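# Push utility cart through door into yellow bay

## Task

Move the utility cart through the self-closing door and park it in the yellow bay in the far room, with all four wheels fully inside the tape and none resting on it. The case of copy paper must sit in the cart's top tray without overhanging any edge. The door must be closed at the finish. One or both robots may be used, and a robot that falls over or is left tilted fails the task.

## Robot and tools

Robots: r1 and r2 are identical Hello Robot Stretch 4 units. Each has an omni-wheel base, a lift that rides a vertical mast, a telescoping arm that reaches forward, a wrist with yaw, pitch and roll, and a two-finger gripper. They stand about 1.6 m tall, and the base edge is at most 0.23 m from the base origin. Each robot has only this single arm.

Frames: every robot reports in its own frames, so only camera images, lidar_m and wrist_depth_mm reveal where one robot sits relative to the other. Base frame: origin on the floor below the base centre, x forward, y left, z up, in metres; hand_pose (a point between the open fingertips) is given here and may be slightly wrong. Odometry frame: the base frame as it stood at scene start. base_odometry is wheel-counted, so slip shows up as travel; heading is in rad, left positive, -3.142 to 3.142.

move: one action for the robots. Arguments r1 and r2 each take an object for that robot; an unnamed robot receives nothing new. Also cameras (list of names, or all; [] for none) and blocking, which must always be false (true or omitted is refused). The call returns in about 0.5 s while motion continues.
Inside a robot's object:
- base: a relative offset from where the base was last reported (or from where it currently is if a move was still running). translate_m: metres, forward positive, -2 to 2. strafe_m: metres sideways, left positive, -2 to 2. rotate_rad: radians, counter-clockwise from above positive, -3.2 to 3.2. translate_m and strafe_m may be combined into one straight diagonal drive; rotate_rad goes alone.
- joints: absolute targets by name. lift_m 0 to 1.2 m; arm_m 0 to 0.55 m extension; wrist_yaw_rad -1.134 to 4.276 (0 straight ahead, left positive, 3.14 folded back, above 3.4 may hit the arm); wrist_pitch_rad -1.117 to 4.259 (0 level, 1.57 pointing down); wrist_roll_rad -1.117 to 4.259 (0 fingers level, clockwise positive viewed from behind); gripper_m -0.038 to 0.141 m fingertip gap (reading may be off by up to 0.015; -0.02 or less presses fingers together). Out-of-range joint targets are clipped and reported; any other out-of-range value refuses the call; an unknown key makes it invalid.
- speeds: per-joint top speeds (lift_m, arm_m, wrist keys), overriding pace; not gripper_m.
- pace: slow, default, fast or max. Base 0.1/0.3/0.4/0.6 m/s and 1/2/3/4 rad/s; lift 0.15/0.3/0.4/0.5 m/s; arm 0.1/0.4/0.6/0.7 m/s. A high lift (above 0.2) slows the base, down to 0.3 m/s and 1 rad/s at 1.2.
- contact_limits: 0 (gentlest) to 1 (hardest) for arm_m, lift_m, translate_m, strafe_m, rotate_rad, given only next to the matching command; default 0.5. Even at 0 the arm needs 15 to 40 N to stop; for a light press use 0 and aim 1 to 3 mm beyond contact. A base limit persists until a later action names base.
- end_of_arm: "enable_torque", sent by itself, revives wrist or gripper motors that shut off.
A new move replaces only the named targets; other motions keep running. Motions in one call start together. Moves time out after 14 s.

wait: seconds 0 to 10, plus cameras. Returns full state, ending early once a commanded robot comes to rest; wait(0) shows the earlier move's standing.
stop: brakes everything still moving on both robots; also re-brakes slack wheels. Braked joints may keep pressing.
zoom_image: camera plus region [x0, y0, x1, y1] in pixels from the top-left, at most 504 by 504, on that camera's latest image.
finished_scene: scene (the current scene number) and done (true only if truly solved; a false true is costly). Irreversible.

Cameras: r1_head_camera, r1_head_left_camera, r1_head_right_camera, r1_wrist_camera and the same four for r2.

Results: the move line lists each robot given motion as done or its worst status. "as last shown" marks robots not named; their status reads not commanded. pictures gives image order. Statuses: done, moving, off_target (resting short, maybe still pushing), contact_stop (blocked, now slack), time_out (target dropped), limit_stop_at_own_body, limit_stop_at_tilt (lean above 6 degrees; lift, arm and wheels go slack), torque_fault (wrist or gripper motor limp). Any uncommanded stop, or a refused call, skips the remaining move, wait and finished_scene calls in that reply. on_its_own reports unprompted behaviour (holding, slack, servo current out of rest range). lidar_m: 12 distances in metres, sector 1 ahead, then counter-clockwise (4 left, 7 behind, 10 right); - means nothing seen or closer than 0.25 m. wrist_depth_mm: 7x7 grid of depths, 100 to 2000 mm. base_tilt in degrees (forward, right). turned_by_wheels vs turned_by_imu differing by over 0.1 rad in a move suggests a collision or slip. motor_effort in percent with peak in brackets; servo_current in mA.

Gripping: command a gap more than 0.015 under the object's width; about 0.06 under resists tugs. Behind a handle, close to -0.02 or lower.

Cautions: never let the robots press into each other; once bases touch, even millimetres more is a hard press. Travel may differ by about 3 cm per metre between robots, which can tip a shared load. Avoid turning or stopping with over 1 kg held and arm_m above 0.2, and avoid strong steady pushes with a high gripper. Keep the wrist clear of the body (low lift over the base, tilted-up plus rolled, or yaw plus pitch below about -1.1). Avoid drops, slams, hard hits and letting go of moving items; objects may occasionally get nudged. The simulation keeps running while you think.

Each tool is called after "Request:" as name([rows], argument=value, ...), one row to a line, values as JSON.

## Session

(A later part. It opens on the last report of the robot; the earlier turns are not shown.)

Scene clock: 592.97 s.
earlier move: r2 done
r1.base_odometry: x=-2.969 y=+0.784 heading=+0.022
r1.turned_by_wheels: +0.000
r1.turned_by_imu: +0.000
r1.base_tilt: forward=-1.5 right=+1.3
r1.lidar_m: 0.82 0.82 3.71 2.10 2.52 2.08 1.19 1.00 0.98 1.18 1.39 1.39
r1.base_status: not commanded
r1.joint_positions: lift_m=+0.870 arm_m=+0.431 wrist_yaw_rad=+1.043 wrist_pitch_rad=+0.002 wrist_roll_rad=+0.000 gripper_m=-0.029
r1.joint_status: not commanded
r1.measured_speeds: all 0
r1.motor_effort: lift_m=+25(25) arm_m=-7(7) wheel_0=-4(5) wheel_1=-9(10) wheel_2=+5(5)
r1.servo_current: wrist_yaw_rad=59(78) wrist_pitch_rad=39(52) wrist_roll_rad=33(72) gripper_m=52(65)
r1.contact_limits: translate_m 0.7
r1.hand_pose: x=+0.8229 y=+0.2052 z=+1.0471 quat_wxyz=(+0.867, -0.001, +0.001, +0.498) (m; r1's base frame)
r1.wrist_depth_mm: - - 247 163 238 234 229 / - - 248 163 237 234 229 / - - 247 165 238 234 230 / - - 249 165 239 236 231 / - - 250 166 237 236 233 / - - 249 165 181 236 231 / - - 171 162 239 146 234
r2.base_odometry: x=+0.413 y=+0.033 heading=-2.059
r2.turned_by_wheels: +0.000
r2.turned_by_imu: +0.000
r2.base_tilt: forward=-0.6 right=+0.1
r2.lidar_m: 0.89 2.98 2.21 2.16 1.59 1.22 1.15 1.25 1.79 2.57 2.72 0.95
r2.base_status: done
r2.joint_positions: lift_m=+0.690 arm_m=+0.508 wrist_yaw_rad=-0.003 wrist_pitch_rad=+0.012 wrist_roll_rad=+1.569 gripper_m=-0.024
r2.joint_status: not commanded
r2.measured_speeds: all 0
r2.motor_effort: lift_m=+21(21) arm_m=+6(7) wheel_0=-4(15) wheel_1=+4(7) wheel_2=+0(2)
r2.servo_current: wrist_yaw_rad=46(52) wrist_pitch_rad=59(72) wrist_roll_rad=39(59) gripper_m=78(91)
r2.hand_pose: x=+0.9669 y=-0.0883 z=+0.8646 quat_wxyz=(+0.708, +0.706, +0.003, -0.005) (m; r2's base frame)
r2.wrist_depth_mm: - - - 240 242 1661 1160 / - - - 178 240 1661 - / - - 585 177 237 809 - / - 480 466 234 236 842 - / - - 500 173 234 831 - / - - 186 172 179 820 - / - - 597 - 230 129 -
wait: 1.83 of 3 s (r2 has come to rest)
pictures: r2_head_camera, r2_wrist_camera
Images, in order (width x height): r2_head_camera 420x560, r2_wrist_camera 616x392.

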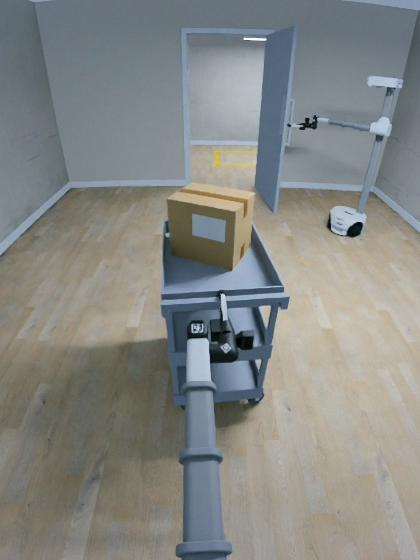

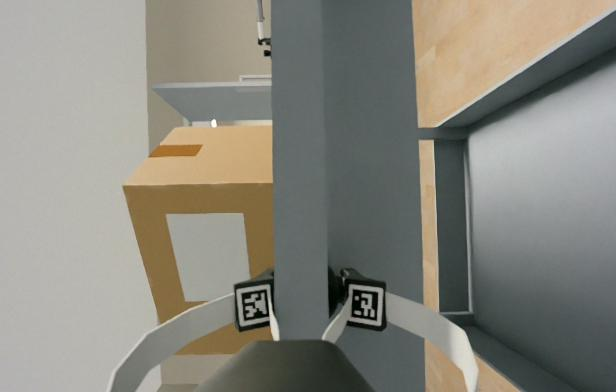

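Request:
move(blocking=false, r2={"base":{"translate_m":0.8},"pace":"slow"}, cameras=[])

Request:
wait(seconds=9.5, cameras=["r2_wrist_camera","r2_head_camera"])

Scene clock: 605.10 s.
move: r2 moving
r1: as last shown
r1.lidar_m: 0.79 0.80 3.73 2.04 2.52 2.08 1.17 1.00 1.01 1.19 1.39 1.36
r1.motor_effort: lift_m=+25(25) arm_m=-6(7) wheel_0=-4(5) wheel_1=-9(10) wheel_2=+5(5)
r1.servo_current: wrist_yaw_rad=59(65) wrist_pitch_rad=52(52) wrist_roll_rad=46(59) gripper_m=52(59)
r1.contact_limits: translate_m 0.7
r1.wrist_depth_mm: - - 246 163 237 232 230 / - - 247 164 238 233 230 / - - 248 165 238 235 231 / - - 248 165 238 235 231 / - - 250 166 239 236 232 / - - 249 166 182 236 233 / - - 172 162 240 146 232
r2.base_odometry: x=+0.407 y=+0.022 heading=-2.059
r2.turned_by_wheels: +0.000
r2.turned_by_imu: +0.000
r2.base_tilt: forward=-0.7 right=+0.1
r2.lidar_m: 0.90 2.97 2.24 2.16 1.61 1.21 1.17 1.26 1.81 2.55 2.70 0.96
r2.base_status: translate_m moving
r2.joint_positions: lift_m=+0.690 arm_m=+0.508 wrist_yaw_rad=-0.003 wrist_pitch_rad=+0.012 wrist_roll_rad=+1.569 gripper_m=-0.024
r2.joint_status: not commanded
r2.measured_speeds: translate_m=+0.049 strafe_m=-0.001 rotate_rad=+0.001 lift_m=+0.000 arm_m=+0.000 wrist_yaw_rad=+0.000 wrist_pitch_rad=+0.000 wrist_roll_rad=+0.000
r2.motor_effort: lift_m=+20(21) arm_m=+6(6) wheel_0=+7(9) wheel_1=+5(7) wheel_2=-16(16)
r2.servo_current: wrist_yaw_rad=59(59) wrist_pitch_rad=65(65) wrist_roll_rad=52(59) gripper_m=78(91)
r2.hand_pose: x=+0.9669 y=-0.0883 z=+0.8646 quat_wxyz=(+0.708, +0.706, +0.003, -0.005) (m; r2's base frame)
r2.wrist_depth_mm: - - - 179 241 1618 1205 / - - - 178 238 1661 - / - - 597 176 237 820 - / - 484 469 234 236 831 - / - - 500 173 233 842 - / - - 185 172 179 - - / - - 603 - 230 129 -
pictures: none
No camera images: "cameras" was empty.

Scene clock: 613.87 s.
earlier move: r2 done
r1.base_odometry: x=-2.969 y=+0.784 heading=+0.022
r1.turned_by_wheels: +0.000
r1.turned_by_imu: -0.001
r1.base_tilt: forward=-1.5 right=+1.3
r1.lidar_m: 0.79 0.83 2.01 1.89 2.81 2.10 1.18 1.01 1.01 1.13 1.37 1.38
r1.base_status: not commanded
r1.joint_positions: lift_m=+0.870 arm_m=+0.431 wrist_yaw_rad=+1.043 wrist_pitch_rad=+0.002 wrist_roll_rad=+0.000 gripper_m=-0.029
r1.joint_status: not commanded
r1.measured_speeds: all 0
r1.motor_effort: lift_m=+25(25) arm_m=-6(7) wheel_0=-4(5) wheel_1=-9(10) wheel_2=+5(5)
r1.servo_current: wrist_yaw_rad=59(78) wrist_pitch_rad=46(52) wrist_roll_rad=52(72) gripper_m=59(65)
r1.contact_limits: translate_m 0.7
r1.hand_pose: x=+0.8229 y=+0.2052 z=+1.0471 quat_wxyz=(+0.867, -0.001, +0.001, +0.498) (m; r1's base frame)
r1.wrist_depth_mm: - - 246 163 237 233 230 / - - 248 164 238 234 230 / - - 248 165 237 235 231 / - - 249 165 238 236 231 / - - 249 165 239 236 232 / - - 249 165 181 236 232 / - - 172 162 240 146 232
r2.base_odometry: x=+0.038 y=-0.674 heading=-2.058
r2.turned_by_wheels: +0.000
r2.turned_by_imu: +0.005
r2.base_tilt: forward=-0.7 right=+0.1
r2.lidar_m: 0.77 1.03 2.20 2.11 2.27 2.01 1.97 2.11 2.69 2.61 2.77 2.72
r2.base_status: done
r2.joint_positions: lift_m=+0.690 arm_m=+0.508 wrist_yaw_rad=+0.000 wrist_pitch_rad=+0.012 wrist_roll_rad=+1.569 gripper_m=-0.024
r2.joint_status: not commanded
r2.measured_speeds: all 0
r2.motor_effort: lift_m=+21(21) arm_m=+6(6) wheel_0=+4(13) wheel_1=+4(10) wheel_2=-5(16)
r2.servo_current: wrist_yaw_rad=46(59) wrist_pitch_rad=59(72) wrist_roll_rad=52(65) gripper_m=85(91)
r2.hand_pose: x=+0.9672 y=-0.0873 z=+0.8646 quat_wxyz=(+0.708, +0.706, +0.004, -0.004) (m; r2's base frame)
r2.wrist_depth_mm: - - - - - 1618 1138 / - - - 329 - 1618 1160 / - - - 259 373 389 424 / - - - 213 297 1708 496 / - - - 191 253 1808 - / - - 187 165 179 691 - / - 430 430 - 202 - -
wait: 8.77 of 9.5 s (r2 has come to rest)
pictures: r2_head_camera, r2_wrist_camera
Images, in order (width x height): r2_head_camera 420x560, r2_wrist_camera 616x392.

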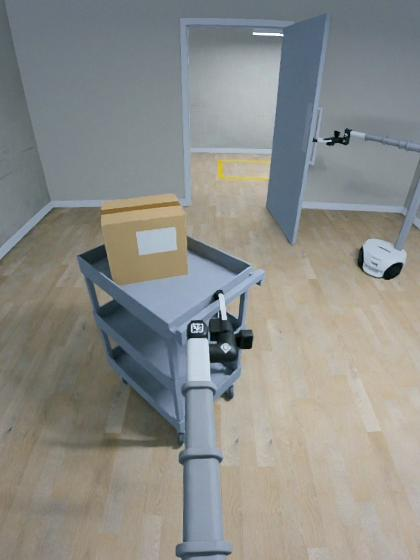

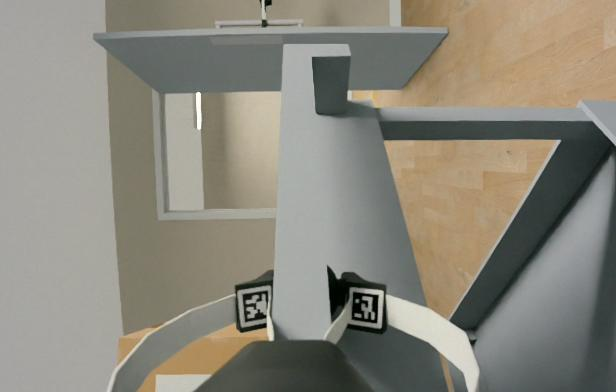

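Request:
move(blocking=false, r2={"base":{"translate_m":-0.5,"strafe_m":0.35},"joints":{"gripper_m":-0.038},"pace":"slow"}, cameras=[])

Request:
wait(seconds=8, cameras=["r2_wrist_camera","r2_head_camera"])

Scene clock: 637.43 s.
move: r2 moving
r1: as last shown
r1.turned_by_imu: +0.000
r1.lidar_m: 0.80 0.81 2.01 1.93 2.82 2.06 1.16 1.00 1.00 1.17 1.39 1.39
r1.servo_current: wrist_yaw_rad=72(72) wrist_pitch_rad=39(46) wrist_roll_rad=52(65) gripper_m=65(65)
r1.contact_limits: translate_m 0.7
r1.wrist_depth_mm: - - 247 163 237 233 230 / - - 248 164 238 235 229 / - - 249 165 237 235 231 / - - 248 165 238 236 232 / - - 250 166 239 236 232 / - - 250 166 181 236 232 / - - 173 162 239 146 232
r2.base_odometry: x=+0.050 y=-0.668 heading=-2.058
r2.turned_by_wheels: +0.000
r2.turned_by_imu: +0.001
r2.base_tilt: forward=-0.6 right=+0.1
r2.lidar_m: 0.77 1.05 2.20 2.09 2.27 2.02 1.95 2.10 2.68 2.61 2.74 2.69
r2.base_status: translate_m moving; strafe_m moving
r2.joint_positions: lift_m=+0.690 arm_m=+0.508 wrist_yaw_rad=+0.000 wrist_pitch_rad=+0.012 wrist_roll_rad=+1.569 gripper_m=-0.036
r2.joint_status: gripper_m moving
r2.measured_speeds: translate_m=-0.043 strafe_m=+0.031 rotate_rad=+0.001 lift_m=+0.000 arm_m=+0.000 wrist_yaw_rad=+0.000 wrist_pitch_rad=+0.000 wrist_roll_rad=+0.000
r2.motor_effort: lift_m=+21(21) arm_m=+6(6) wheel_0=-10(10) wheel_1=+5(6) wheel_2=+8(9)
r2.servo_current: wrist_yaw_rad=59(59) wrist_pitch_rad=65(72) wrist_roll_rad=39(59) gripper_m=156(169)
r2.hand_pose: x=+0.9672 y=-0.0873 z=+0.8646 quat_wxyz=(+0.708, +0.706, +0.004, -0.004) (m; r2's base frame)
r2.wrist_depth_mm: - - - - - 1618 1138 / - - - 325 - 1537 1138 / - - - 312 366 1430 421 / - - - 210 296 1661 496 / - - - 183 251 1808 - / - - 185 162 178 707 - / - 430 427 - 200 - -
pictures: none
No camera images: "cameras" was empty.

Scene clock: 644.23 s.
earlier move: r2 done
r1.base_odometry: x=-2.969 y=+0.784 heading=+0.022
r1.turned_by_wheels: +0.000
r1.turned_by_imu: +0.000
r1.base_tilt: forward=-1.5 right=+1.3
r1.lidar_m: 0.79 0.84 3.71 2.10 3.47 2.10 1.18 1.00 1.00 1.17 1.38 1.38
r1.base_status: not commanded
r1.joint_positions: lift_m=+0.870 arm_m=+0.431 wrist_yaw_rad=+1.043 wrist_pitch_rad=+0.002 wrist_roll_rad=+0.000 gripper_m=-0.029
r1.joint_status: not commanded
r1.measured_speeds: all 0
r1.motor_effort: lift_m=+25(25) arm_m=-6(7) wheel_0=-4(5) wheel_1=-9(10) wheel_2=+5(5)
r1.servo_current: wrist_yaw_rad=46(85) wrist_pitch_rad=52(52) wrist_roll_rad=39(65) gripper_m=59(65)
r1.contact_limits: translate_m 0.7
r1.hand_pose: x=+0.8229 y=+0.2052 z=+1.0471 quat_wxyz=(+0.867, -0.001, +0.001, +0.498) (m; r1's base frame)
r1.wrist_depth_mm: - - 247 163 238 233 229 / - - 247 163 236 233 230 / - - 247 165 239 235 232 / - - 249 165 238 236 232 / - - 248 166 238 235 232 / - - 251 166 181 236 232 / - - 172 162 240 146 233
r2.base_odometry: x=+0.581 y=-0.396 heading=-2.058
r2.turned_by_wheels: +0.001
r2.turned_by_imu: +0.002
r2.base_tilt: forward=-0.7 right=+0.1
r2.lidar_m: 0.91 2.45 1.83 1.78 1.94 1.51 1.43 1.54 2.21 2.92 3.11 0.91
r2.base_status: done
r2.joint_positions: lift_m=+0.690 arm_m=+0.508 wrist_yaw_rad=+0.003 wrist_pitch_rad=+0.012 wrist_roll_rad=+1.569 gripper_m=-0.037
r2.joint_status: all done
r2.measured_speeds: all 0
r2.motor_effort: lift_m=+21(21) arm_m=+5(6) wheel_0=-2(13) wheel_1=+4(9) wheel_2=+7(14)
r2.servo_current: wrist_yaw_rad=46(59) wrist_pitch_rad=59(72) wrist_roll_rad=52(65) gripper_m=111(169)
r2.hand_pose: x=+0.9674 y=-0.0867 z=+0.8646 quat_wxyz=(+0.708, +0.706, +0.005, -0.003) (m; r2's base frame)
r2.wrist_depth_mm: - - - 150 206 1397 - / - - 544 153 211 788 - / - 449 442 156 216 809 - / - - 488 160 222 831 - / - - 559 166 228 - - / - - 183 168 178 - - / - - - - - 1576 477
wait: 6.80 of 8 s (r2 has come to rest)
pictures: r2_head_camera, r2_wrist_camera
Images, in order (width x height): r2_head_camera 420x560, r2_wrist_camera 616x392.

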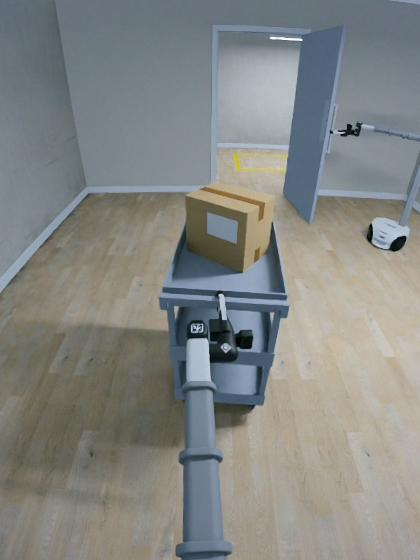

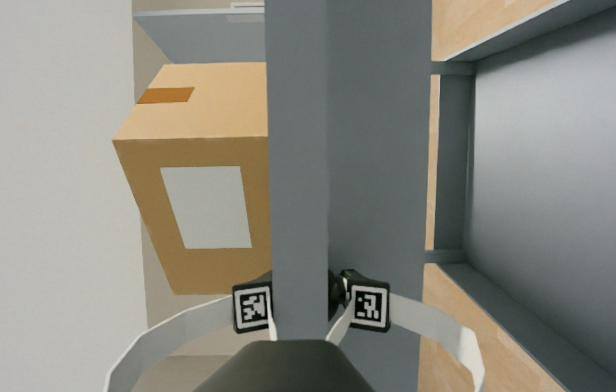

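Request:
move(blocking=false, r2={"base":{"strafe_m":0.13},"pace":"slow"}, cameras=[])

Request:
wait(seconds=4, cameras=["r2_wrist_camera"])

Request:
move(blocking=false, r2={"base":{"translate_m":0.4,"strafe_m":-0.15},"pace":"slow"}, cameras=[])

Request:
wait(seconds=7, cameras=["r2_wrist_camera","r2_head_camera"])

Scene clock: 655.00 s.
move: r2 moving
r1: as last shown
r1.lidar_m: 0.78 0.79 3.72 2.10 3.49 2.11 1.19 0.98 1.01 1.17 1.38 1.38
r1.motor_effort: lift_m=+25(25) arm_m=-6(7) wheel_0=-4(4) wheel_1=-9(10) wheel_2=+5(5)
r1.servo_current: wrist_yaw_rad=59(72) wrist_pitch_rad=39(39) wrist_roll_rad=52(52) gripper_m=52(65)
r1.contact_limits: translate_m 0.7
r1.wrist_depth_mm: - - 247 163 236 233 229 / - - 248 164 237 235 230 / - - 247 165 237 235 231 / - - 248 165 237 236 232 / - - 250 166 239 235 232 / - - 250 166 181 236 232 / - - 172 162 240 146 233
r2.base_odometry: x=+0.594 y=-0.402 heading=-2.058
r2.turned_by_wheels: -0.001
r2.turned_by_imu: -0.001
r2.base_tilt: forward=-0.6 right=+0.1
r2.lidar_m: 0.92 2.46 1.84 1.78 1.92 1.51 1.43 1.53 2.20 2.91 3.08 0.91
r2.base_status: strafe_m moving
r2.joint_positions: lift_m=+0.690 arm_m=+0.508 wrist_yaw_rad=-0.001 wrist_pitch_rad=+0.012 wrist_roll_rad=+1.569 gripper_m=-0.037
r2.joint_status: not commanded
r2.measured_speeds: translate_m=+0.000 strafe_m=+0.056 rotate_rad=+0.000 lift_m=+0.000 arm_m=+0.000 wrist_yaw_rad=-0.025 wrist_pitch_rad=+0.000 wrist_roll_rad=+0.000
r2.motor_effort: lift_m=+21(21) arm_m=+5(5) wheel_0=-14(14) wheel_1=+4(8) wheel_2=+0(5)
r2.servo_current: wrist_yaw_rad=46(52) wrist_pitch_rad=65(65) wrist_roll_rad=65(65) gripper_m=111(111)
r2.hand_pose: x=+0.9671 y=-0.0878 z=+0.8646 quat_wxyz=(+0.708, +0.706, +0.004, -0.005) (m; r2's base frame)
r2.wrist_depth_mm: - - - 151 208 1537 - / - - 554 155 213 788 - / - 473 449 158 218 820 - / - - 484 161 224 831 - / - - 559 167 229 - - / - - 185 169 178 - - / - - - - - 1537 488
pictures: none
No camera images: "cameras" was empty.

Scene clock: 656.93 s.
earlier move: r2 done
r1.base_odometry: x=-2.969 y=+0.784 heading=+0.022
r1.turned_by_wheels: +0.000
r1.turned_by_imu: +0.000
r1.base_tilt: forward=-1.5 right=+1.3
r1.lidar_m: 0.79 0.80 3.73 2.16 4.37 2.09 1.16 1.00 1.00 1.15 1.38 1.36
r1.base_status: not commanded
r1.joint_positions: lift_m=+0.870 arm_m=+0.431 wrist_yaw_rad=+1.043 wrist_pitch_rad=+0.002 wrist_roll_rad=+0.000 gripper_m=-0.029
r1.joint_status: not commanded
r1.measured_speeds: all 0
r1.motor_effort: lift_m=+25(25) arm_m=-6(7) wheel_0=-4(5) wheel_1=-9(10) wheel_2=+5(5)
r1.servo_current: wrist_yaw_rad=59(78) wrist_pitch_rad=39(52) wrist_roll_rad=59(65) gripper_m=59(65)
r1.contact_limits: translate_m 0.7
r1.hand_pose: x=+0.8229 y=+0.2052 z=+1.0471 quat_wxyz=(+0.867, -0.001, +0.001, +0.498) (m; r1's base frame)
r1.wrist_depth_mm: - - 246 163 237 233 229 / - - 248 163 237 234 229 / - - 248 165 238 234 231 / - - 248 165 239 235 231 / - - 249 166 239 236 232 / - - 249 165 181 236 231 / - - 172 162 239 146 233
r2.base_odometry: x=+0.696 y=-0.456 heading=-2.058
r2.turned_by_wheels: +0.000
r2.turned_by_imu: +0.000
r2.base_tilt: forward=-0.6 right=+0.0
r2.lidar_m: 0.87 2.31 1.72 1.63 1.78 1.50 1.44 1.55 2.19 3.04 3.24 0.87
r2.base_status: done
r2.joint_positions: lift_m=+0.690 arm_m=+0.508 wrist_yaw_rad=-0.004 wrist_pitch_rad=+0.012 wrist_roll_rad=+1.569 gripper_m=-0.037
r2.joint_status: not commanded
r2.measured_speeds: all 0
r2.motor_effort: lift_m=+21(21) arm_m=+4(5) wheel_0=-6(16) wheel_1=+3(8) wheel_2=-1(5)
r2.servo_current: wrist_yaw_rad=52(59) wrist_pitch_rad=59(72) wrist_roll_rad=52(65) gripper_m=104(111)
r2.hand_pose: x=+0.9669 y=-0.0885 z=+0.8646 quat_wxyz=(+0.708, +0.706, +0.003, -0.005) (m; r2's base frame)
r2.wrist_depth_mm: - - 504 - 182 - - / - 433 418 132 191 - - / - 462 449 140 204 - - / - - 530 148 215 - - / - - - 158 224 - - / - - 185 166 178 1576 488 / - - - - - 1576 1118
wait: 1.93 of 4 s (r2 has come to rest)
pictures: r2_wrist_camera
Images, in order (width x height): r2_wrist_camera 616x392.

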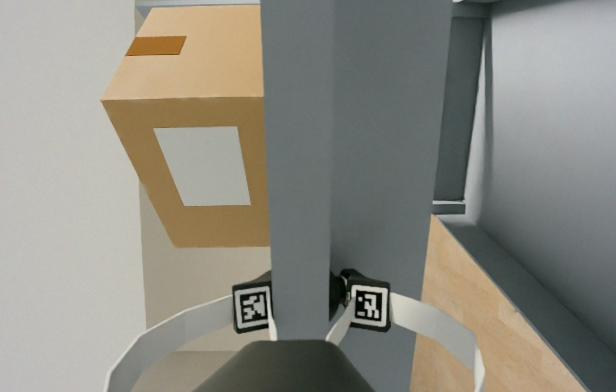

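Scene clock: 657.43 s.
move: r2 moving
r1: as last shown
r1.lidar_m: 0.81 0.81 3.73 2.16 4.40 2.10 1.16 0.98 1.00 1.15 1.39 1.38
r1.servo_current: wrist_yaw_rad=39(78) wrist_pitch_rad=39(46) wrist_roll_rad=39(59) gripper_m=52(59)
r1.contact_limits: translate_m 0.7
r1.wrist_depth_mm: - - 247 163 237 234 229 / - - 247 164 237 233 230 / - - 249 165 237 235 231 / - - 248 165 238 235 231 / - - 250 166 238 236 233 / - - 249 166 181 236 232 / - - 172 163 239 146 232
r2.base_odometry: x=+0.686 y=-0.465 heading=-2.058
r2.turned_by_wheels: +0.000
r2.turned_by_imu: +0.000
r2.base_tilt: forward=-0.7 right=+0.1
r2.lidar_m: 0.88 2.30 1.72 1.65 1.80 1.50 1.45 1.56 2.20 3.04 3.22 0.87
r2.base_status: translate_m moving; strafe_m moving
r2.joint_positions: lift_m=+0.690 arm_m=+0.508 wrist_yaw_rad=-0.004 wrist_pitch_rad=+0.012 wrist_roll_rad=+1.569 gripper_m=-0.037
r2.joint_status: not commanded
r2.measured_speeds: translate_m=+0.049 strafe_m=-0.019 rotate_rad=+0.000 lift_m=+0.000 arm_m=+0.000 wrist_yaw_rad=+0.000 wrist_pitch_rad=+0.000 wrist_roll_rad=+0.000
r2.motor_effort: lift_m=+21(21) arm_m=+4(5) wheel_0=+11(12) wheel_1=+5(6) wheel_2=-12(12)
r2.servo_current: wrist_yaw_rad=39(52) wrist_pitch_rad=59(65) wrist_roll_rad=46(52) gripper_m=98(104)
r2.hand_pose: x=+0.9669 y=-0.0885 z=+0.8646 quat_wxyz=(+0.708, +0.706, +0.003, -0.005) (m; r2's base frame)
r2.wrist_depth_mm: - - 504 - 181 - - / - 427 418 131 190 - - / - 462 452 140 203 - - / - - 535 147 213 - - / - - - 157 221 - - / - - 185 165 178 1537 488 / - - - - - 1618 1118
pictures: none
No camera images: "cameras" was empty.

Scene clock: 662.43 s.
earlier move: r2 done
r1.base_odometry: x=-2.969 y=+0.784 heading=+0.022
r1.turned_by_wheels: +0.000
r1.turned_by_imu: +0.000
r1.base_tilt: forward=-1.5 right=+1.3
r1.lidar_m: 0.80 0.81 1.98 1.85 4.38 2.07 1.16 0.99 1.01 1.17 1.39 1.38
r1.base_status: not commanded
r1.joint_positions: lift_m=+0.870 arm_m=+0.431 wrist_yaw_rad=+1.043 wrist_pitch_rad=+0.002 wrist_roll_rad=+0.000 gripper_m=-0.029
r1.joint_status: not commanded
r1.measured_speeds: all 0
r1.motor_effort: lift_m=+25(25) arm_m=-7(7) wheel_0=-4(5) wheel_1=-9(10) wheel_2=+5(5)
r1.servo_current: wrist_yaw_rad=65(85) wrist_pitch_rad=39(52) wrist_roll_rad=39(72) gripper_m=59(65)
r1.contact_limits: translate_m 0.7
r1.hand_pose: x=+0.8229 y=+0.2052 z=+1.0471 quat_wxyz=(+0.867, -0.001, +0.001, +0.498) (m; r1's base frame)
r1.wrist_depth_mm: - - 247 163 236 234 229 / - - 248 164 237 233 230 / - - 248 165 238 235 232 / - - 249 165 239 235 232 / - - 249 166 240 236 232 / - - 250 166 181 236 233 / - - 172 163 240 146 233
r2.base_odometry: x=+0.376 y=-0.740 heading=-2.057
r2.turned_by_wheels: +0.000
r2.turned_by_imu: +0.005
r2.base_tilt: forward=-0.6 right=+0.1
r2.lidar_m: 0.90 2.45 1.83 1.79 1.95 1.91 1.83 1.97 2.81 2.89 3.12 0.86
r2.base_status: done
r2.joint_positions: lift_m=+0.690 arm_m=+0.508 wrist_yaw_rad=+0.001 wrist_pitch_rad=+0.012 wrist_roll_rad=+1.569 gripper_m=-0.037
r2.joint_status: not commanded
r2.measured_speeds: all 0
r2.motor_effort: lift_m=+21(21) arm_m=+4(5) wheel_0=+7(14) wheel_1=+6(9) wheel_2=-3(13)
r2.servo_current: wrist_yaw_rad=52(65) wrist_pitch_rad=65(72) wrist_roll_rad=52(59) gripper_m=104(111)
r2.hand_pose: x=+0.9673 y=-0.0870 z=+0.8646 quat_wxyz=(+0.708, +0.706, +0.005, -0.004) (m; r2's base frame)
r2.wrist_depth_mm: - - 549 132 188 - - / - 462 445 138 196 - - / - 452 442 144 206 - - / - - 517 152 215 - - / - - 627 159 224 - - / - - 186 166 178 1661 508 / - - - - - 1618 459
wait: 5.00 of 7 s (r2 has come to rest)
pictures: r2_head_camera, r2_wrist_camera
Images, in order (width x height): r2_head_camera 420x560, r2_wrist_camera 616x392.

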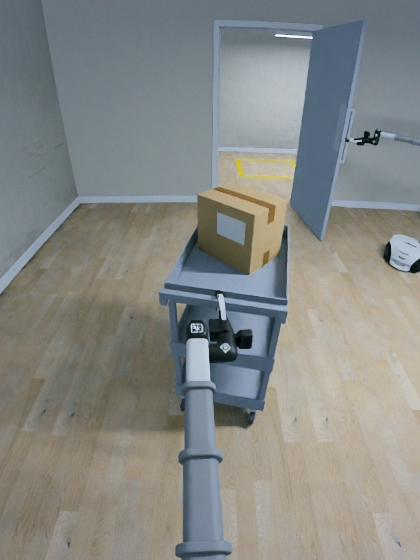

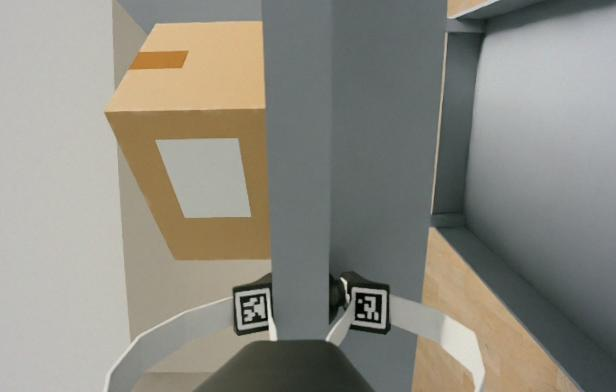

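Request:
move(blocking=false, cameras=["r2_head_camera","r1_head_camera","r2_wrist_camera"])

Scene clock: 683.20 s.
r1.base_odometry: x=-2.969 y=+0.784 heading=+0.022
r1.turned_by_wheels: +0.000
r1.turned_by_imu: +0.000
r1.base_tilt: forward=-1.5 right=+1.3
r1.lidar_m: 0.80 0.81 2.00 1.81 4.38 2.09 1.16 0.97 0.99 1.16 1.40 1.38
r1.base_status: not commanded
r1.joint_positions: lift_m=+0.870 arm_m=+0.431 wrist_yaw_rad=+1.043 wrist_pitch_rad=+0.002 wrist_roll_rad=+0.000 gripper_m=-0.029
r1.joint_status: not commanded
r1.measured_speeds: all 0
r1.motor_effort: lift_m=+25(25) arm_m=-7(7) wheel_0=-4(5) wheel_1=-9(10) wheel_2=+5(5)
r1.servo_current: wrist_yaw_rad=52(85) wrist_pitch_rad=46(52) wrist_roll_rad=46(72) gripper_m=59(65)
r1.contact_limits: translate_m 0.7
r1.hand_pose: x=+0.8229 y=+0.2052 z=+1.0471 quat_wxyz=(+0.867, -0.001, +0.001, +0.498) (m; r1's base frame)
r1.wrist_depth_mm: - - 247 163 236 234 229 / - - 248 163 237 234 230 / - - 248 165 239 234 231 / - - 249 165 238 236 232 / - - 248 166 239 235 232 / - - 249 166 181 236 232 / - - 172 162 240 146 232
r2.base_odometry: x=+0.376 y=-0.740 heading=-2.057
r2.turned_by_wheels: +0.000
r2.turned_by_imu: +0.000
r2.base_tilt: forward=-0.6 right=+0.0
r2.lidar_m: 0.89 2.45 1.85 1.78 1.92 1.90 1.84 1.99 2.83 2.92 3.10 0.87
r2.base_status: done
r2.joint_positions: lift_m=+0.690 arm_m=+0.508 wrist_yaw_rad=+0.001 wrist_pitch_rad=+0.012 wrist_roll_rad=+1.569 gripper_m=-0.037
r2.joint_status: not commanded
r2.measured_speeds: all 0
r2.motor_effort: lift_m=+21(21) arm_m=+5(5) wheel_0=+8(14) wheel_1=+6(9) wheel_2=-3(13)
r2.servo_current: wrist_yaw_rad=59(65) wrist_pitch_rad=65(72) wrist_roll_rad=52(59) gripper_m=104(111)
r2.hand_pose: x=+0.9673 y=-0.0870 z=+0.8646 quat_wxyz=(+0.708, +0.706, +0.005, -0.004) (m; r2's base frame)
r2.wrist_depth_mm: - - 544 132 189 - - / - 462 445 138 196 - - / - 455 442 144 206 - - / - - 517 152 214 - - / - - 621 159 225 - - / - - 186 166 178 1576 508 / - - - - - 1576 462
pictures: r1_head_camera, r2_head_camera, r2_wrist_camera
Images, in order (width x height): r1_head_camera 420x560, r2_head_camera 420x560, r2_wrist_camera 616x392.

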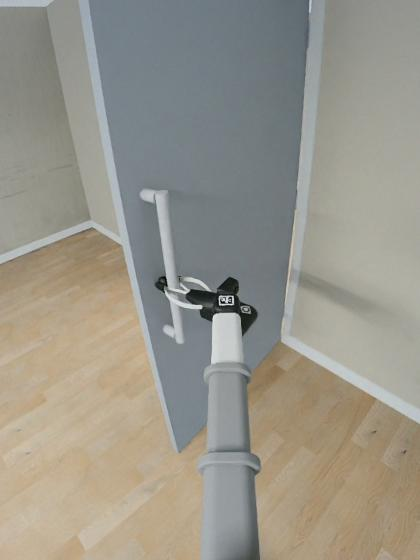

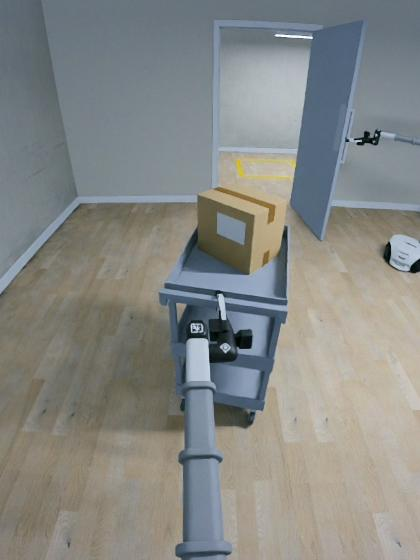

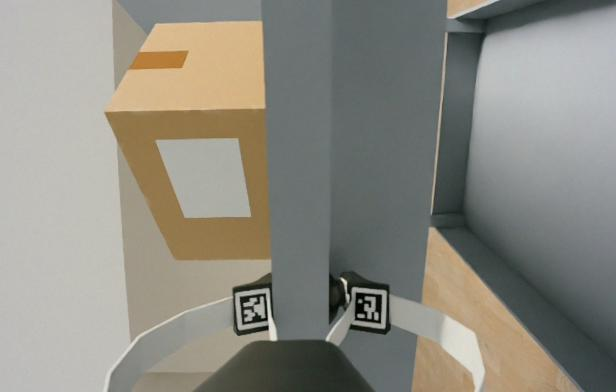

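Request:
move(r2={"base":{"translate_m":0.4,"strafe_m":-0.16},"pace":"slow","contact_limits":{"translate_m":0.7}}, blocking=false, cameras=[])

Request:
wait(seconds=8, cameras=["r2_head_camera"])

Scene clock: 693.10 s.
move: r2 moving
r1: as last shown
r1.base_tilt: forward=-1.5 right=+1.2
r1.lidar_m: 0.80 0.82 1.98 1.82 4.40 2.07 1.17 0.99 1.00 1.15 1.38 1.38
r1.servo_current: wrist_yaw_rad=59(65) wrist_pitch_rad=46(46) wrist_roll_rad=52(65) gripper_m=52(65)
r1.contact_limits: translate_m 0.7
r1.wrist_depth_mm: - - 246 163 238 234 229 / - - 247 164 238 234 229 / - - 247 165 238 234 231 / - - 248 165 239 236 231 / - - 249 166 239 235 232 / - - 249 166 181 236 233 / - - 172 162 240 146 233
r2.base_odometry: x=+0.366 y=-0.748 heading=-2.056
r2.turned_by_wheels: +0.001
r2.turned_by_imu: +0.001
r2.base_tilt: forward=-0.6 right=+0.1
r2.lidar_m: 0.87 2.45 1.83 1.77 1.94 1.90 1.85 1.98 2.82 2.92 3.10 0.88
r2.base_status: translate_m moving; strafe_m moving
r2.joint_positions: lift_m=+0.690 arm_m=+0.508 wrist_yaw_rad=+0.001 wrist_pitch_rad=+0.012 wrist_roll_rad=+1.569 gripper_m=-0.037
r2.joint_status: not commanded
r2.measured_speeds: translate_m=+0.049 strafe_m=-0.020 rotate_rad=-0.001 lift_m=+0.000 arm_m=+0.000 wrist_yaw_rad=+0.000 wrist_pitch_rad=+0.000 wrist_roll_rad=+0.000
r2.motor_effort: lift_m=+21(21) arm_m=+5(5) wheel_0=+10(12) wheel_1=+7(8) wheel_2=-7(9)
r2.servo_current: wrist_yaw_rad=52(52) wrist_pitch_rad=65(72) wrist_roll_rad=52(52) gripper_m=104(111)
r2.contact_limits: translate_m 0.7
r2.hand_pose: x=+0.9673 y=-0.0870 z=+0.8646 quat_wxyz=(+0.708, +0.706, +0.005, -0.004) (m; r2's base frame)
r2.wrist_depth_mm: - - 549 132 187 - - / - 484 445 138 196 - - / - 452 442 144 207 - - / - - 517 152 214 - - / - - 615 159 224 - - / - - 186 166 178 1661 - / - - - - - 1576 462
pictures: none
No camera images: "cameras" was empty.

Scene clock: 698.13 s.
earlier move: r2 done
r1.base_odometry: x=-2.969 y=+0.784 heading=+0.022
r1.turned_by_wheels: +0.000
r1.turned_by_imu: +0.000
r1.base_tilt: forward=-1.5 right=+1.2
r1.lidar_m: 0.81 0.83 1.55 1.66 4.40 2.07 1.19 1.01 1.00 1.17 1.40 1.37
r1.base_status: not commanded
r1.joint_positions: lift_m=+0.870 arm_m=+0.431 wrist_yaw_rad=+1.043 wrist_pitch_rad=+0.002 wrist_roll_rad=+0.000 gripper_m=-0.029
r1.joint_status: not commanded
r1.measured_speeds: all 0
r1.motor_effort: lift_m=+25(25) arm_m=-7(7) wheel_0=-4(5) wheel_1=-9(10) wheel_2=+5(5)
r1.servo_current: wrist_yaw_rad=46(85) wrist_pitch_rad=46(52) wrist_roll_rad=59(65) gripper_m=52(65)
r1.contact_limits: translate_m 0.7
r1.hand_pose: x=+0.8229 y=+0.2052 z=+1.0471 quat_wxyz=(+0.867, -0.001, +0.001, +0.498) (m; r1's base frame)
r1.wrist_depth_mm: - - 247 163 236 233 229 / - - 248 163 236 235 231 / - - 249 165 239 234 230 / - - 249 165 238 235 230 / 1336 - 249 166 240 236 232 / - - 250 166 181 236 232 / - - 172 162 239 146 233
r2.base_odometry: x=+0.048 y=-1.019 heading=-2.056
r2.turned_by_wheels: +0.000
r2.turned_by_imu: +0.004
r2.base_tilt: forward=-0.6 right=+0.0
r2.lidar_m: 0.89 2.61 1.98 1.94 2.02 2.30 2.25 2.42 2.86 2.78 2.57 0.89
r2.base_status: done
r2.joint_positions: lift_m=+0.690 arm_m=+0.508 wrist_yaw_rad=+0.001 wrist_pitch_rad=+0.012 wrist_roll_rad=+1.569 gripper_m=-0.037
r2.joint_status: not commanded
r2.measured_speeds: all 0
r2.motor_effort: lift_m=+20(21) arm_m=+5(5) wheel_0=+7(15) wheel_1=+6(9) wheel_2=-2(9)
r2.servo_current: wrist_yaw_rad=52(59) wrist_pitch_rad=65(72) wrist_roll_rad=46(65) gripper_m=104(111)
r2.contact_limits: translate_m 0.7
r2.hand_pose: x=+0.9673 y=-0.0870 z=+0.8646 quat_wxyz=(+0.708, +0.706, +0.005, -0.004) (m; r2's base frame)
r2.wrist_depth_mm: - - - 145 201 741 - / - - 512 148 208 - - / - 445 442 153 213 809 - / - - 488 158 220 820 - / - - 564 164 228 - - / - - 184 168 178 559 - / - - - - 241 1576 473
wait: 5.03 of 8 s (r2 has come to rest)
pictures: r2_head_camera
Images, in order (width x height): r2_head_camera 420x560.

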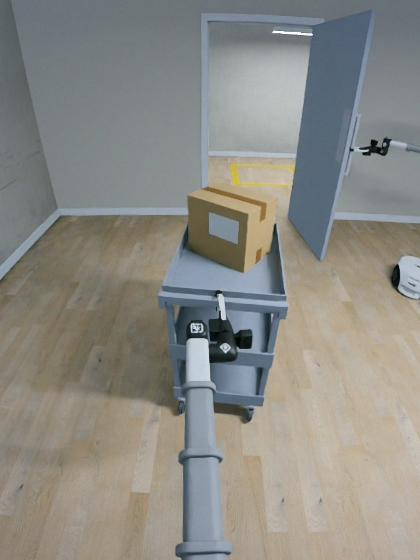

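Request:
move(r2={"base":{"translate_m":0.4,"strafe_m":-0.03},"pace":"slow","contact_limits":{"translate_m":0.7}}, blocking=false, cameras=[])

Request:
wait(seconds=8, cameras=["r2_head_camera"])

Scene clock: 706.07 s.
move: r2 moving
r1: as last shown
r1.base_tilt: forward=-1.5 right=+1.3
r1.lidar_m: 0.80 0.82 1.56 1.69 4.38 2.09 1.18 0.99 1.00 1.15 1.39 1.38
r1.motor_effort: lift_m=+25(25) arm_m=-7(7) wheel_0=-4(5) wheel_1=-9(9) wheel_2=+5(5)
r1.servo_current: wrist_yaw_rad=46(65) wrist_pitch_rad=46(46) wrist_roll_rad=59(59) gripper_m=59(65)
r1.contact_limits: translate_m 0.7
r1.wrist_depth_mm: - - 246 163 237 234 230 / - - 248 163 238 235 230 / - - 249 165 238 234 231 / - - 248 165 238 235 230 / 1336 - 248 166 239 236 233 / - - 249 166 180 236 233 / - - 172 162 241 146 233
r2.base_odometry: x=+0.042 y=-1.029 heading=-2.056
r2.turned_by_wheels: +0.001
r2.turned_by_imu: +0.001
r2.base_tilt: forward=-0.6 right=+0.1
r2.lidar_m: 0.91 2.65 2.01 1.92 2.08 2.33 2.28 2.42 2.83 2.78 2.59 0.90
r2.base_status: translate_m moving; strafe_m moving
r2.joint_positions: lift_m=+0.690 arm_m=+0.508 wrist_yaw_rad=+0.001 wrist_pitch_rad=+0.012 wrist_roll_rad=+1.569 gripper_m=-0.037
r2.joint_status: not commanded
r2.measured_speeds: translate_m=+0.049 strafe_m=-0.004 rotate_rad=+0.001 lift_m=+0.000 arm_m=+0.000 wrist_yaw_rad=+0.000 wrist_pitch_rad=+0.000 wrist_roll_rad=+0.000
r2.motor_effort: lift_m=+20(21) arm_m=+5(5) wheel_0=+11(12) wheel_1=+7(8) wheel_2=-11(11)
r2.servo_current: wrist_yaw_rad=46(59) wrist_pitch_rad=65(72) wrist_roll_rad=52(59) gripper_m=98(104)
r2.contact_limits: translate_m 0.7
r2.hand_pose: x=+0.9673 y=-0.0870 z=+0.8646 quat_wxyz=(+0.708, +0.706, +0.005, -0.004) (m; r2's base frame)
r2.wrist_depth_mm: - - - 145 202 1430 - / - - 512 149 208 - - / - 452 442 153 213 820 - / - - 488 158 220 820 - / - - 564 165 227 - - / - - 186 167 178 564 - / - - - - 242 1576 469
pictures: none
No camera images: "cameras" was empty.

Scene clock: 710.87 s.
earlier move: r2 done
r1.base_odometry: x=-2.969 y=+0.784 heading=+0.022
r1.turned_by_wheels: +0.000
r1.turned_by_imu: +0.000
r1.base_tilt: forward=-1.5 right=+1.3
r1.lidar_m: 0.80 0.81 1.40 1.76 4.38 2.08 1.16 1.01 0.98 1.17 1.39 1.37
r1.base_status: not commanded
r1.joint_positions: lift_m=+0.870 arm_m=+0.431 wrist_yaw_rad=+1.043 wrist_pitch_rad=+0.002 wrist_roll_rad=+0.000 gripper_m=-0.029
r1.joint_status: not commanded
r1.measured_speeds: all 0
r1.motor_effort: lift_m=+25(25) arm_m=-6(7) wheel_0=-4(5) wheel_1=-10(10) wheel_2=+5(5)
r1.servo_current: wrist_yaw_rad=52(85) wrist_pitch_rad=46(52) wrist_roll_rad=46(65) gripper_m=52(65)
r1.contact_limits: translate_m 0.7
r1.hand_pose: x=+0.8229 y=+0.2052 z=+1.0471 quat_wxyz=(+0.867, -0.001, +0.001, +0.498) (m; r1's base frame)
r1.wrist_depth_mm: - - 246 163 237 233 229 / - - 247 163 237 235 230 / - - 248 165 239 234 230 / - - 250 165 239 236 231 / 1229 1229 249 167 240 236 231 / - - 249 166 181 235 231 / - 1042 172 162 240 146 233
r2.base_odometry: x=-0.165 y=-1.358 heading=-2.057
r2.turned_by_wheels: -0.001
r2.turned_by_imu: -0.002
r2.base_tilt: forward=-0.7 right=+0.1
r2.lidar_m: 0.91 2.64 1.97 1.96 2.03 2.75 2.63 2.84 2.86 2.79 2.28 0.88
r2.base_status: done
r2.joint_positions: lift_m=+0.690 arm_m=+0.508 wrist_yaw_rad=-0.002 wrist_pitch_rad=+0.012 wrist_roll_rad=+1.569 gripper_m=-0.037
r2.joint_status: not commanded
r2.measured_speeds: all 0
r2.motor_effort: lift_m=+21(21) arm_m=+4(5) wheel_0=+0(12) wheel_1=+2(9) wheel_2=-10(14)
r2.servo_current: wrist_yaw_rad=52(59) wrist_pitch_rad=65(72) wrist_roll_rad=52(59) gripper_m=104(111)
r2.contact_limits: translate_m 0.7
r2.hand_pose: x=+0.9671 y=-0.0879 z=+0.8646 quat_wxyz=(+0.708, +0.706, +0.003, -0.005) (m; r2's base frame)
r2.wrist_depth_mm: - - 569 139 195 - - / - 512 466 144 202 - - / - 449 442 148 209 - - / - - 508 155 218 809 - / - - 603 163 227 - - / - - 185 168 179 559 - / - - - - - 1576 466
wait: 4.80 of 8 s (r2 has come to rest)
pictures: r2_head_camera
Images, in order (width x height): r2_head_camera 420x560.

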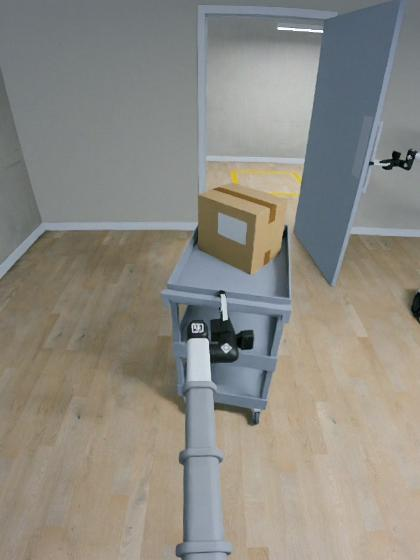

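Request:
move(r2={"base":{"translate_m":0.45,"strafe_m":-0.12},"pace":"slow","contact_limits":{"translate_m":0.7}}, blocking=false, cameras=[])

Request:
wait(seconds=8, cameras=["r2_head_camera"])

Scene clock: 717.83 s.
move: r2 moving
r1: as last shown
r1.lidar_m: 0.79 0.82 1.41 1.75 4.38 2.12 1.17 0.98 0.99 1.18 1.39 1.38
r1.motor_effort: lift_m=+25(25) arm_m=-6(7) wheel_0=-4(5) wheel_1=-9(10) wheel_2=+5(5)
r1.servo_current: wrist_yaw_rad=72(72) wrist_pitch_rad=39(52) wrist_roll_rad=52(59) gripper_m=59(65)
r1.contact_limits: translate_m 0.7
r1.wrist_depth_mm: - - 247 163 236 233 229 / - - 247 163 238 234 230 / - - 248 165 238 234 231 / - - 249 165 238 236 231 / 1308 1205 250 166 239 236 232 / - - 249 165 181 236 233 / - 1042 165 163 238 146 232
r2.base_odometry: x=-0.174 y=-1.368 heading=-2.057
r2.turned_by_wheels: +0.000
r2.turned_by_imu: +0.000
r2.base_tilt: forward=-0.7 right=+0.1
r2.lidar_m: 0.89 2.65 2.00 1.96 2.04 2.75 2.68 2.85 2.83 2.78 2.26 0.89
r2.base_status: translate_m moving; strafe_m moving
r2.joint_positions: lift_m=+0.690 arm_m=+0.508 wrist_yaw_rad=-0.002 wrist_pitch_rad=+0.012 wrist_roll_rad=+1.569 gripper_m=-0.037
r2.joint_status: not commanded
r2.measured_speeds: translate_m=+0.049 strafe_m=-0.013 rotate_rad=-0.001 lift_m=+0.000 arm_m=+0.000 wrist_yaw_rad=+0.000 wrist_pitch_rad=+0.000 wrist_roll_rad=+0.000
r2.motor_effort: lift_m=+21(21) arm_m=+5(5) wheel_0=+4(8) wheel_1=+5(5) wheel_2=-12(14)
r2.servo_current: wrist_yaw_rad=59(59) wrist_pitch_rad=65(72) wrist_roll_rad=46(59) gripper_m=98(104)
r2.contact_limits: translate_m 0.7
r2.hand_pose: x=+0.9671 y=-0.0879 z=+0.8646 quat_wxyz=(+0.708, +0.706, +0.003, -0.005) (m; r2's base frame)
r2.wrist_depth_mm: - - 564 138 193 - - / - 504 469 143 200 - - / - 449 439 149 209 - - / - - 504 155 217 809 - / - - 603 163 226 - - / - - 184 167 178 1464 521 / - - - - - 1576 477
pictures: none
No camera images: "cameras" was empty.

Scene clock: 723.23 s.
earlier move: r2 done
r1.base_odometry: x=-2.969 y=+0.784 heading=+0.022
r1.turned_by_wheels: +0.000
r1.turned_by_imu: +0.000
r1.base_tilt: forward=-1.5 right=+1.3
r1.lidar_m: 0.79 0.80 1.34 1.90 4.38 2.06 1.19 1.00 1.00 1.15 1.36 1.36
r1.base_status: not commanded
r1.joint_positions: lift_m=+0.870 arm_m=+0.431 wrist_yaw_rad=+1.043 wrist_pitch_rad=+0.002 wrist_roll_rad=+0.000 gripper_m=-0.029
r1.joint_status: not commanded
r1.measured_speeds: all 0
r1.motor_effort: lift_m=+25(25) arm_m=-7(7) wheel_0=-4(5) wheel_1=-9(10) wheel_2=+5(5)
r1.servo_current: wrist_yaw_rad=65(85) wrist_pitch_rad=39(52) wrist_roll_rad=59(65) gripper_m=59(65)
r1.contact_limits: translate_m 0.7
r1.hand_pose: x=+0.8229 y=+0.2052 z=+1.0471 quat_wxyz=(+0.867, -0.001, +0.001, +0.498) (m; r1's base frame)
r1.wrist_depth_mm: - - 247 163 237 233 229 / - - 248 164 237 234 230 / - - 249 165 239 233 231 / - - 249 165 237 235 231 / - - 248 166 240 236 232 / - - 248 166 181 235 231 / - - 164 162 240 146 233
r2.base_odometry: x=-0.481 y=-1.700 heading=-2.056
r2.turned_by_wheels: +0.001
r2.turned_by_imu: +0.005
r2.base_tilt: forward=-0.7 right=+0.1
r2.lidar_m: 0.90 2.74 2.10 2.04 2.20 3.14 3.14 3.30 2.79 2.70 1.93 0.89
r2.base_status: done
r2.joint_positions: lift_m=+0.690 arm_m=+0.508 wrist_yaw_rad=+0.000 wrist_pitch_rad=+0.012 wrist_roll_rad=+1.569 gripper_m=-0.037
r2.joint_status: not commanded
r2.measured_speeds: all 0
r2.motor_effort: lift_m=+21(21) arm_m=+5(5) wheel_0=+9(15) wheel_1=+7(9) wheel_2=-3(14)
r2.servo_current: wrist_yaw_rad=46(59) wrist_pitch_rad=65(72) wrist_roll_rad=39(59) gripper_m=104(111)
r2.contact_limits: translate_m 0.7
r2.hand_pose: x=+0.9672 y=-0.0874 z=+0.8646 quat_wxyz=(+0.708, +0.706, +0.004, -0.004) (m; r2's base frame)
r2.wrist_depth_mm: - - 539 133 189 - - / 1808 473 455 140 197 - - / - 449 442 146 208 - - / - 1983 508 153 215 - - / - - 615 160 225 - - / - - 186 167 178 1576 - / - - - - - 1576 466
wait: 5.40 of 8 s (r2 has come to rest)
pictures: r2_head_camera
Images, in order (width x height): r2_head_camera 420x560.

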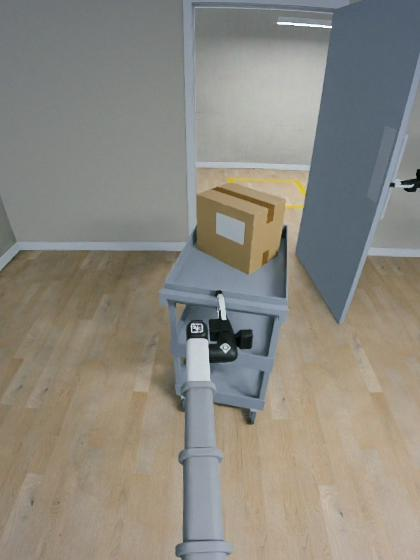

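Request:
move(r2={"base":{"translate_m":0.4,"strafe_m":-0.16},"pace":"slow","contact_limits":{"translate_m":0.7}}, blocking=false, cameras=[])

Request:
wait(seconds=8, cameras=["r2_head_camera"])

Scene clock: 729.47 s.
move: r2 moving
r1: as last shown
r1.lidar_m: 0.78 0.84 1.35 1.88 4.38 2.06 1.17 1.00 1.01 1.17 1.39 1.38
r1.motor_effort: lift_m=+25(25) arm_m=-6(7) wheel_0=-4(5) wheel_1=-9(9) wheel_2=+5(5)
r1.servo_current: wrist_yaw_rad=72(72) wrist_pitch_rad=46(46) wrist_roll_rad=52(52) gripper_m=52(59)
r1.contact_limits: translate_m 0.7
r1.wrist_depth_mm: - - 248 163 236 233 229 / - - 248 164 237 234 230 / - - 249 165 239 235 230 / - - 249 165 238 236 232 / - - 248 166 238 234 231 / - - 249 165 181 235 231 / - - 164 162 241 146 232
r2.base_odometry: x=-0.491 y=-1.709 heading=-2.055
r2.turned_by_wheels: +0.001
r2.turned_by_imu: +0.002
r2.base_tilt: forward=-0.6 right=+0.0
r2.lidar_m: 0.88 2.75 2.09 2.02 2.19 3.15 3.15 3.31 2.78 2.69 1.89 0.89
r2.base_status: translate_m moving; strafe_m moving
r2.joint_positions: lift_m=+0.690 arm_m=+0.508 wrist_yaw_rad=+0.000 wrist_pitch_rad=+0.012 wrist_roll_rad=+1.569 gripper_m=-0.037
r2.joint_status: not commanded
r2.measured_speeds: translate_m=+0.049 strafe_m=-0.020 rotate_rad=+0.002 lift_m=+0.000 arm_m=+0.000 wrist_yaw_rad=+0.000 wrist_pitch_rad=+0.000 wrist_roll_rad=+0.000
r2.motor_effort: lift_m=+21(21) arm_m=+5(5) wheel_0=+10(13) wheel_1=+7(9) wheel_2=-8(9)
r2.servo_current: wrist_yaw_rad=52(59) wrist_pitch_rad=65(65) wrist_roll_rad=46(52) gripper_m=98(104)
r2.contact_limits: translate_m 0.7
r2.hand_pose: x=+0.9672 y=-0.0874 z=+0.8646 quat_wxyz=(+0.708, +0.706, +0.004, -0.004) (m; r2's base frame)
r2.wrist_depth_mm: - - 535 133 189 - - / 1863 469 455 140 197 - - / - 452 439 145 206 - - / - 1921 512 153 217 - - / - - 591 160 225 - - / - - 182 167 178 1618 - / - - - - - 1537 462
pictures: none
No camera images: "cameras" was empty.

Scene clock: 734.50 s.
earlier move: r2 done
r1.base_odometry: x=-2.969 y=+0.784 heading=+0.022
r1.turned_by_wheels: +0.000
r1.turned_by_imu: +0.000
r1.base_tilt: forward=-1.5 right=+1.3
r1.lidar_m: 0.80 0.82 1.32 1.56 4.39 2.07 1.16 0.99 1.01 1.16 1.38 1.39
r1.base_status: not commanded
r1.joint_positions: lift_m=+0.870 arm_m=+0.431 wrist_yaw_rad=+1.043 wrist_pitch_rad=+0.002 wrist_roll_rad=+0.000 gripper_m=-0.029
r1.joint_status: not commanded
r1.measured_speeds: all 0
r1.motor_effort: lift_m=+25(25) arm_m=-6(7) wheel_0=-4(5) wheel_1=-9(10) wheel_2=+5(5)
r1.servo_current: wrist_yaw_rad=39(78) wrist_pitch_rad=46(52) wrist_roll_rad=72(72) gripper_m=65(65)
r1.contact_limits: translate_m 0.7
r1.hand_pose: x=+0.8229 y=+0.2052 z=+1.0471 quat_wxyz=(+0.867, -0.001, +0.001, +0.498) (m; r1's base frame)
r1.wrist_depth_mm: - - 247 163 237 233 230 / - - 247 164 238 233 230 / - - 248 165 239 236 230 / - - 249 164 239 236 231 / - - 249 166 238 236 233 / - - 248 165 181 236 232 / - - 172 162 239 146 234
r2.base_odometry: x=-0.808 y=-1.979 heading=-2.055
r2.turned_by_wheels: +0.000
r2.turned_by_imu: +0.004
r2.base_tilt: forward=-0.6 right=+0.0
r2.lidar_m: 0.89 2.44 2.25 2.17 2.34 3.35 3.56 3.40 2.60 2.58 1.57 0.90
r2.base_status: done
r2.joint_positions: lift_m=+0.690 arm_m=+0.508 wrist_yaw_rad=+0.001 wrist_pitch_rad=+0.012 wrist_roll_rad=+1.569 gripper_m=-0.037
r2.joint_status: not commanded
r2.measured_speeds: all 0
r2.motor_effort: lift_m=+21(21) arm_m=+5(5) wheel_0=+7(16) wheel_1=+5(10) wheel_2=-2(9)
r2.servo_current: wrist_yaw_rad=39(59) wrist_pitch_rad=59(72) wrist_roll_rad=39(65) gripper_m=98(111)
r2.contact_limits: translate_m 0.7
r2.hand_pose: x=+0.9673 y=-0.0870 z=+0.8646 quat_wxyz=(+0.708, +0.706, +0.005, -0.004) (m; r2's base frame)
r2.wrist_depth_mm: - - - 145 202 1430 - / - - 517 150 207 - - / - 449 442 153 213 809 - / - - 492 158 220 831 - / 1537 - 574 165 228 - - / - - 183 168 178 - - / - - - - 241 1499 469
wait: 5.03 of 8 s (r2 has come to rest)
pictures: r2_head_camera
Images, in order (width x height): r2_head_camera 420x560.

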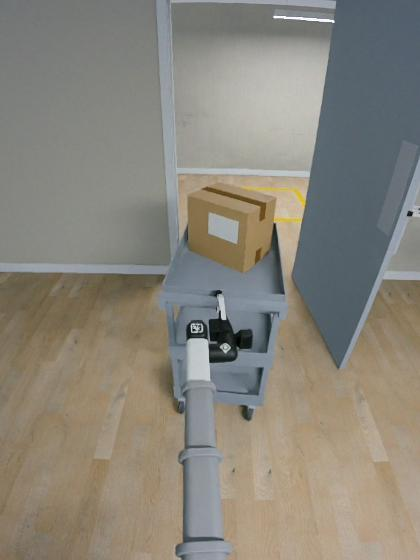

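Request:
move(r2={"base":{"translate_m":0.35,"strafe_m":-0.13},"pace":"slow","contact_limits":{"translate_m":0.7}}, blocking=false, cameras=[])

Request:
wait(seconds=8, cameras=["r2_head_camera"])

Scene clock: 757.37 s.
move: r2 moving
r1: as last shown
r1.base_tilt: forward=-1.5 right=+1.2
r1.lidar_m: 0.80 0.79 1.42 1.57 4.39 2.11 1.17 0.99 1.00 1.17 1.39 1.38
r1.motor_effort: lift_m=+25(25) arm_m=-7(7) wheel_0=-4(5) wheel_1=-9(10) wheel_2=+5(5)
r1.servo_current: wrist_yaw_rad=52(65) wrist_pitch_rad=39(46) wrist_roll_rad=33(65) gripper_m=52(65)
r1.contact_limits: translate_m 0.7
r1.wrist_depth_mm: - - 247 163 238 232 230 / - - 247 164 237 234 230 / - - 248 165 238 235 230 / - - 249 165 239 235 232 / - - 249 166 239 236 232 / - - 248 165 181 236 233 / - - 172 162 239 146 232
r2.base_odometry: x=-0.818 y=-1.988 heading=-2.054
r2.turned_by_wheels: +0.001
r2.turned_by_imu: +0.001
r2.base_tilt: forward=-0.7 right=+0.1
r2.lidar_m: 0.90 2.41 2.22 2.18 2.32 3.37 3.58 3.44 2.62 2.56 1.57 0.91
r2.base_status: translate_m moving; strafe_m moving
r2.joint_positions: lift_m=+0.690 arm_m=+0.508 wrist_yaw_rad=+0.001 wrist_pitch_rad=+0.012 wrist_roll_rad=+1.569 gripper_m=-0.037
r2.joint_status: not commanded
r2.measured_speeds: translate_m=+0.049 strafe_m=-0.018 rotate_rad=-0.002 lift_m=+0.000 arm_m=+0.000 wrist_yaw_rad=+0.000 wrist_pitch_rad=+0.000 wrist_roll_rad=+0.000
r2.motor_effort: lift_m=+21(21) arm_m=+5(5) wheel_0=+11(14) wheel_1=+6(8) wheel_2=-8(10)
r2.servo_current: wrist_yaw_rad=39(59) wrist_pitch_rad=65(72) wrist_roll_rad=39(59) gripper_m=104(104)
r2.contact_limits: translate_m 0.7
r2.hand_pose: x=+0.9673 y=-0.0870 z=+0.8646 quat_wxyz=(+0.708, +0.706, +0.005, -0.004) (m; r2's base frame)
r2.wrist_depth_mm: - - - 145 202 723 - / - - 517 149 208 - - / - 452 439 153 213 798 - / - - 492 158 220 831 - / - - 574 165 228 - - / - - 183 168 178 - - / - - - - 241 1464 473
pictures: none
No camera images: "cameras" was empty.

Scene clock: 761.83 s.
earlier move: r2 done
r1.base_odometry: x=-2.969 y=+0.784 heading=+0.022
r1.turned_by_wheels: +0.000
r1.turned_by_imu: +0.000
r1.base_tilt: forward=-1.5 right=+1.2
r1.lidar_m: 0.79 0.79 1.31 4.23 4.38 2.09 1.18 0.99 1.00 1.16 1.38 1.38
r1.base_status: not commanded
r1.joint_positions: lift_m=+0.870 arm_m=+0.431 wrist_yaw_rad=+1.043 wrist_pitch_rad=+0.002 wrist_roll_rad=+0.000 gripper_m=-0.029
r1.joint_status: not commanded
r1.measured_speeds: all 0
r1.motor_effort: lift_m=+25(25) arm_m=-6(7) wheel_0=-4(5) wheel_1=-9(10) wheel_2=+5(5)
r1.servo_current: wrist_yaw_rad=52(85) wrist_pitch_rad=46(52) wrist_roll_rad=59(72) gripper_m=59(65)
r1.contact_limits: translate_m 0.7
r1.hand_pose: x=+0.8229 y=+0.2052 z=+1.0471 quat_wxyz=(+0.867, -0.001, +0.001, +0.498) (m; r1's base frame)
r1.wrist_depth_mm: - - 247 163 236 233 230 / - - 248 164 237 233 231 / - - 248 165 238 235 231 / - - 247 165 237 235 231 / - - 248 166 239 235 232 / - - 251 166 181 236 232 / - - 172 163 240 146 232
r2.base_odometry: x=-1.086 y=-2.228 heading=-2.055
r2.turned_by_wheels: +0.000
r2.turned_by_imu: +0.002
r2.base_tilt: forward=-0.7 right=+0.1
r2.lidar_m: 0.90 2.08 2.36 2.27 2.42 3.51 3.94 3.30 2.55 1.33 1.32 0.92
r2.base_status: done
r2.joint_positions: lift_m=+0.690 arm_m=+0.508 wrist_yaw_rad=+0.001 wrist_pitch_rad=+0.012 wrist_roll_rad=+1.569 gripper_m=-0.037
r2.joint_status: not commanded
r2.measured_speeds: all 0
r2.motor_effort: lift_m=+21(21) arm_m=+5(5) wheel_0=+6(14) wheel_1=+6(9) wheel_2=-4(10)
r2.servo_current: wrist_yaw_rad=46(59) wrist_pitch_rad=65(72) wrist_roll_rad=39(59) gripper_m=104(111)
r2.contact_limits: translate_m 0.7
r2.hand_pose: x=+0.9673 y=-0.0870 z=+0.8646 quat_wxyz=(+0.708, +0.706, +0.005, -0.004) (m; r2's base frame)
r2.wrist_depth_mm: - - - 154 211 1499 - / - - 580 156 215 768 - / - 492 449 159 219 820 - / - 504 477 163 224 831 - / - - 544 167 229 - - / - - 185 169 178 - - / - - - - 237 - 477
wait: 4.47 of 8 s (r2 has come to rest)
pictures: r2_head_camera
Images, in order (width x height): r2_head_camera 420x560.

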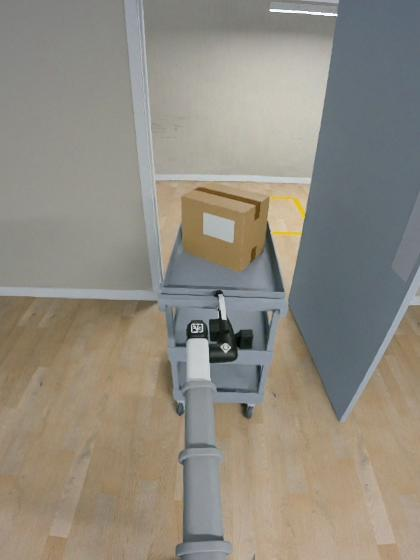

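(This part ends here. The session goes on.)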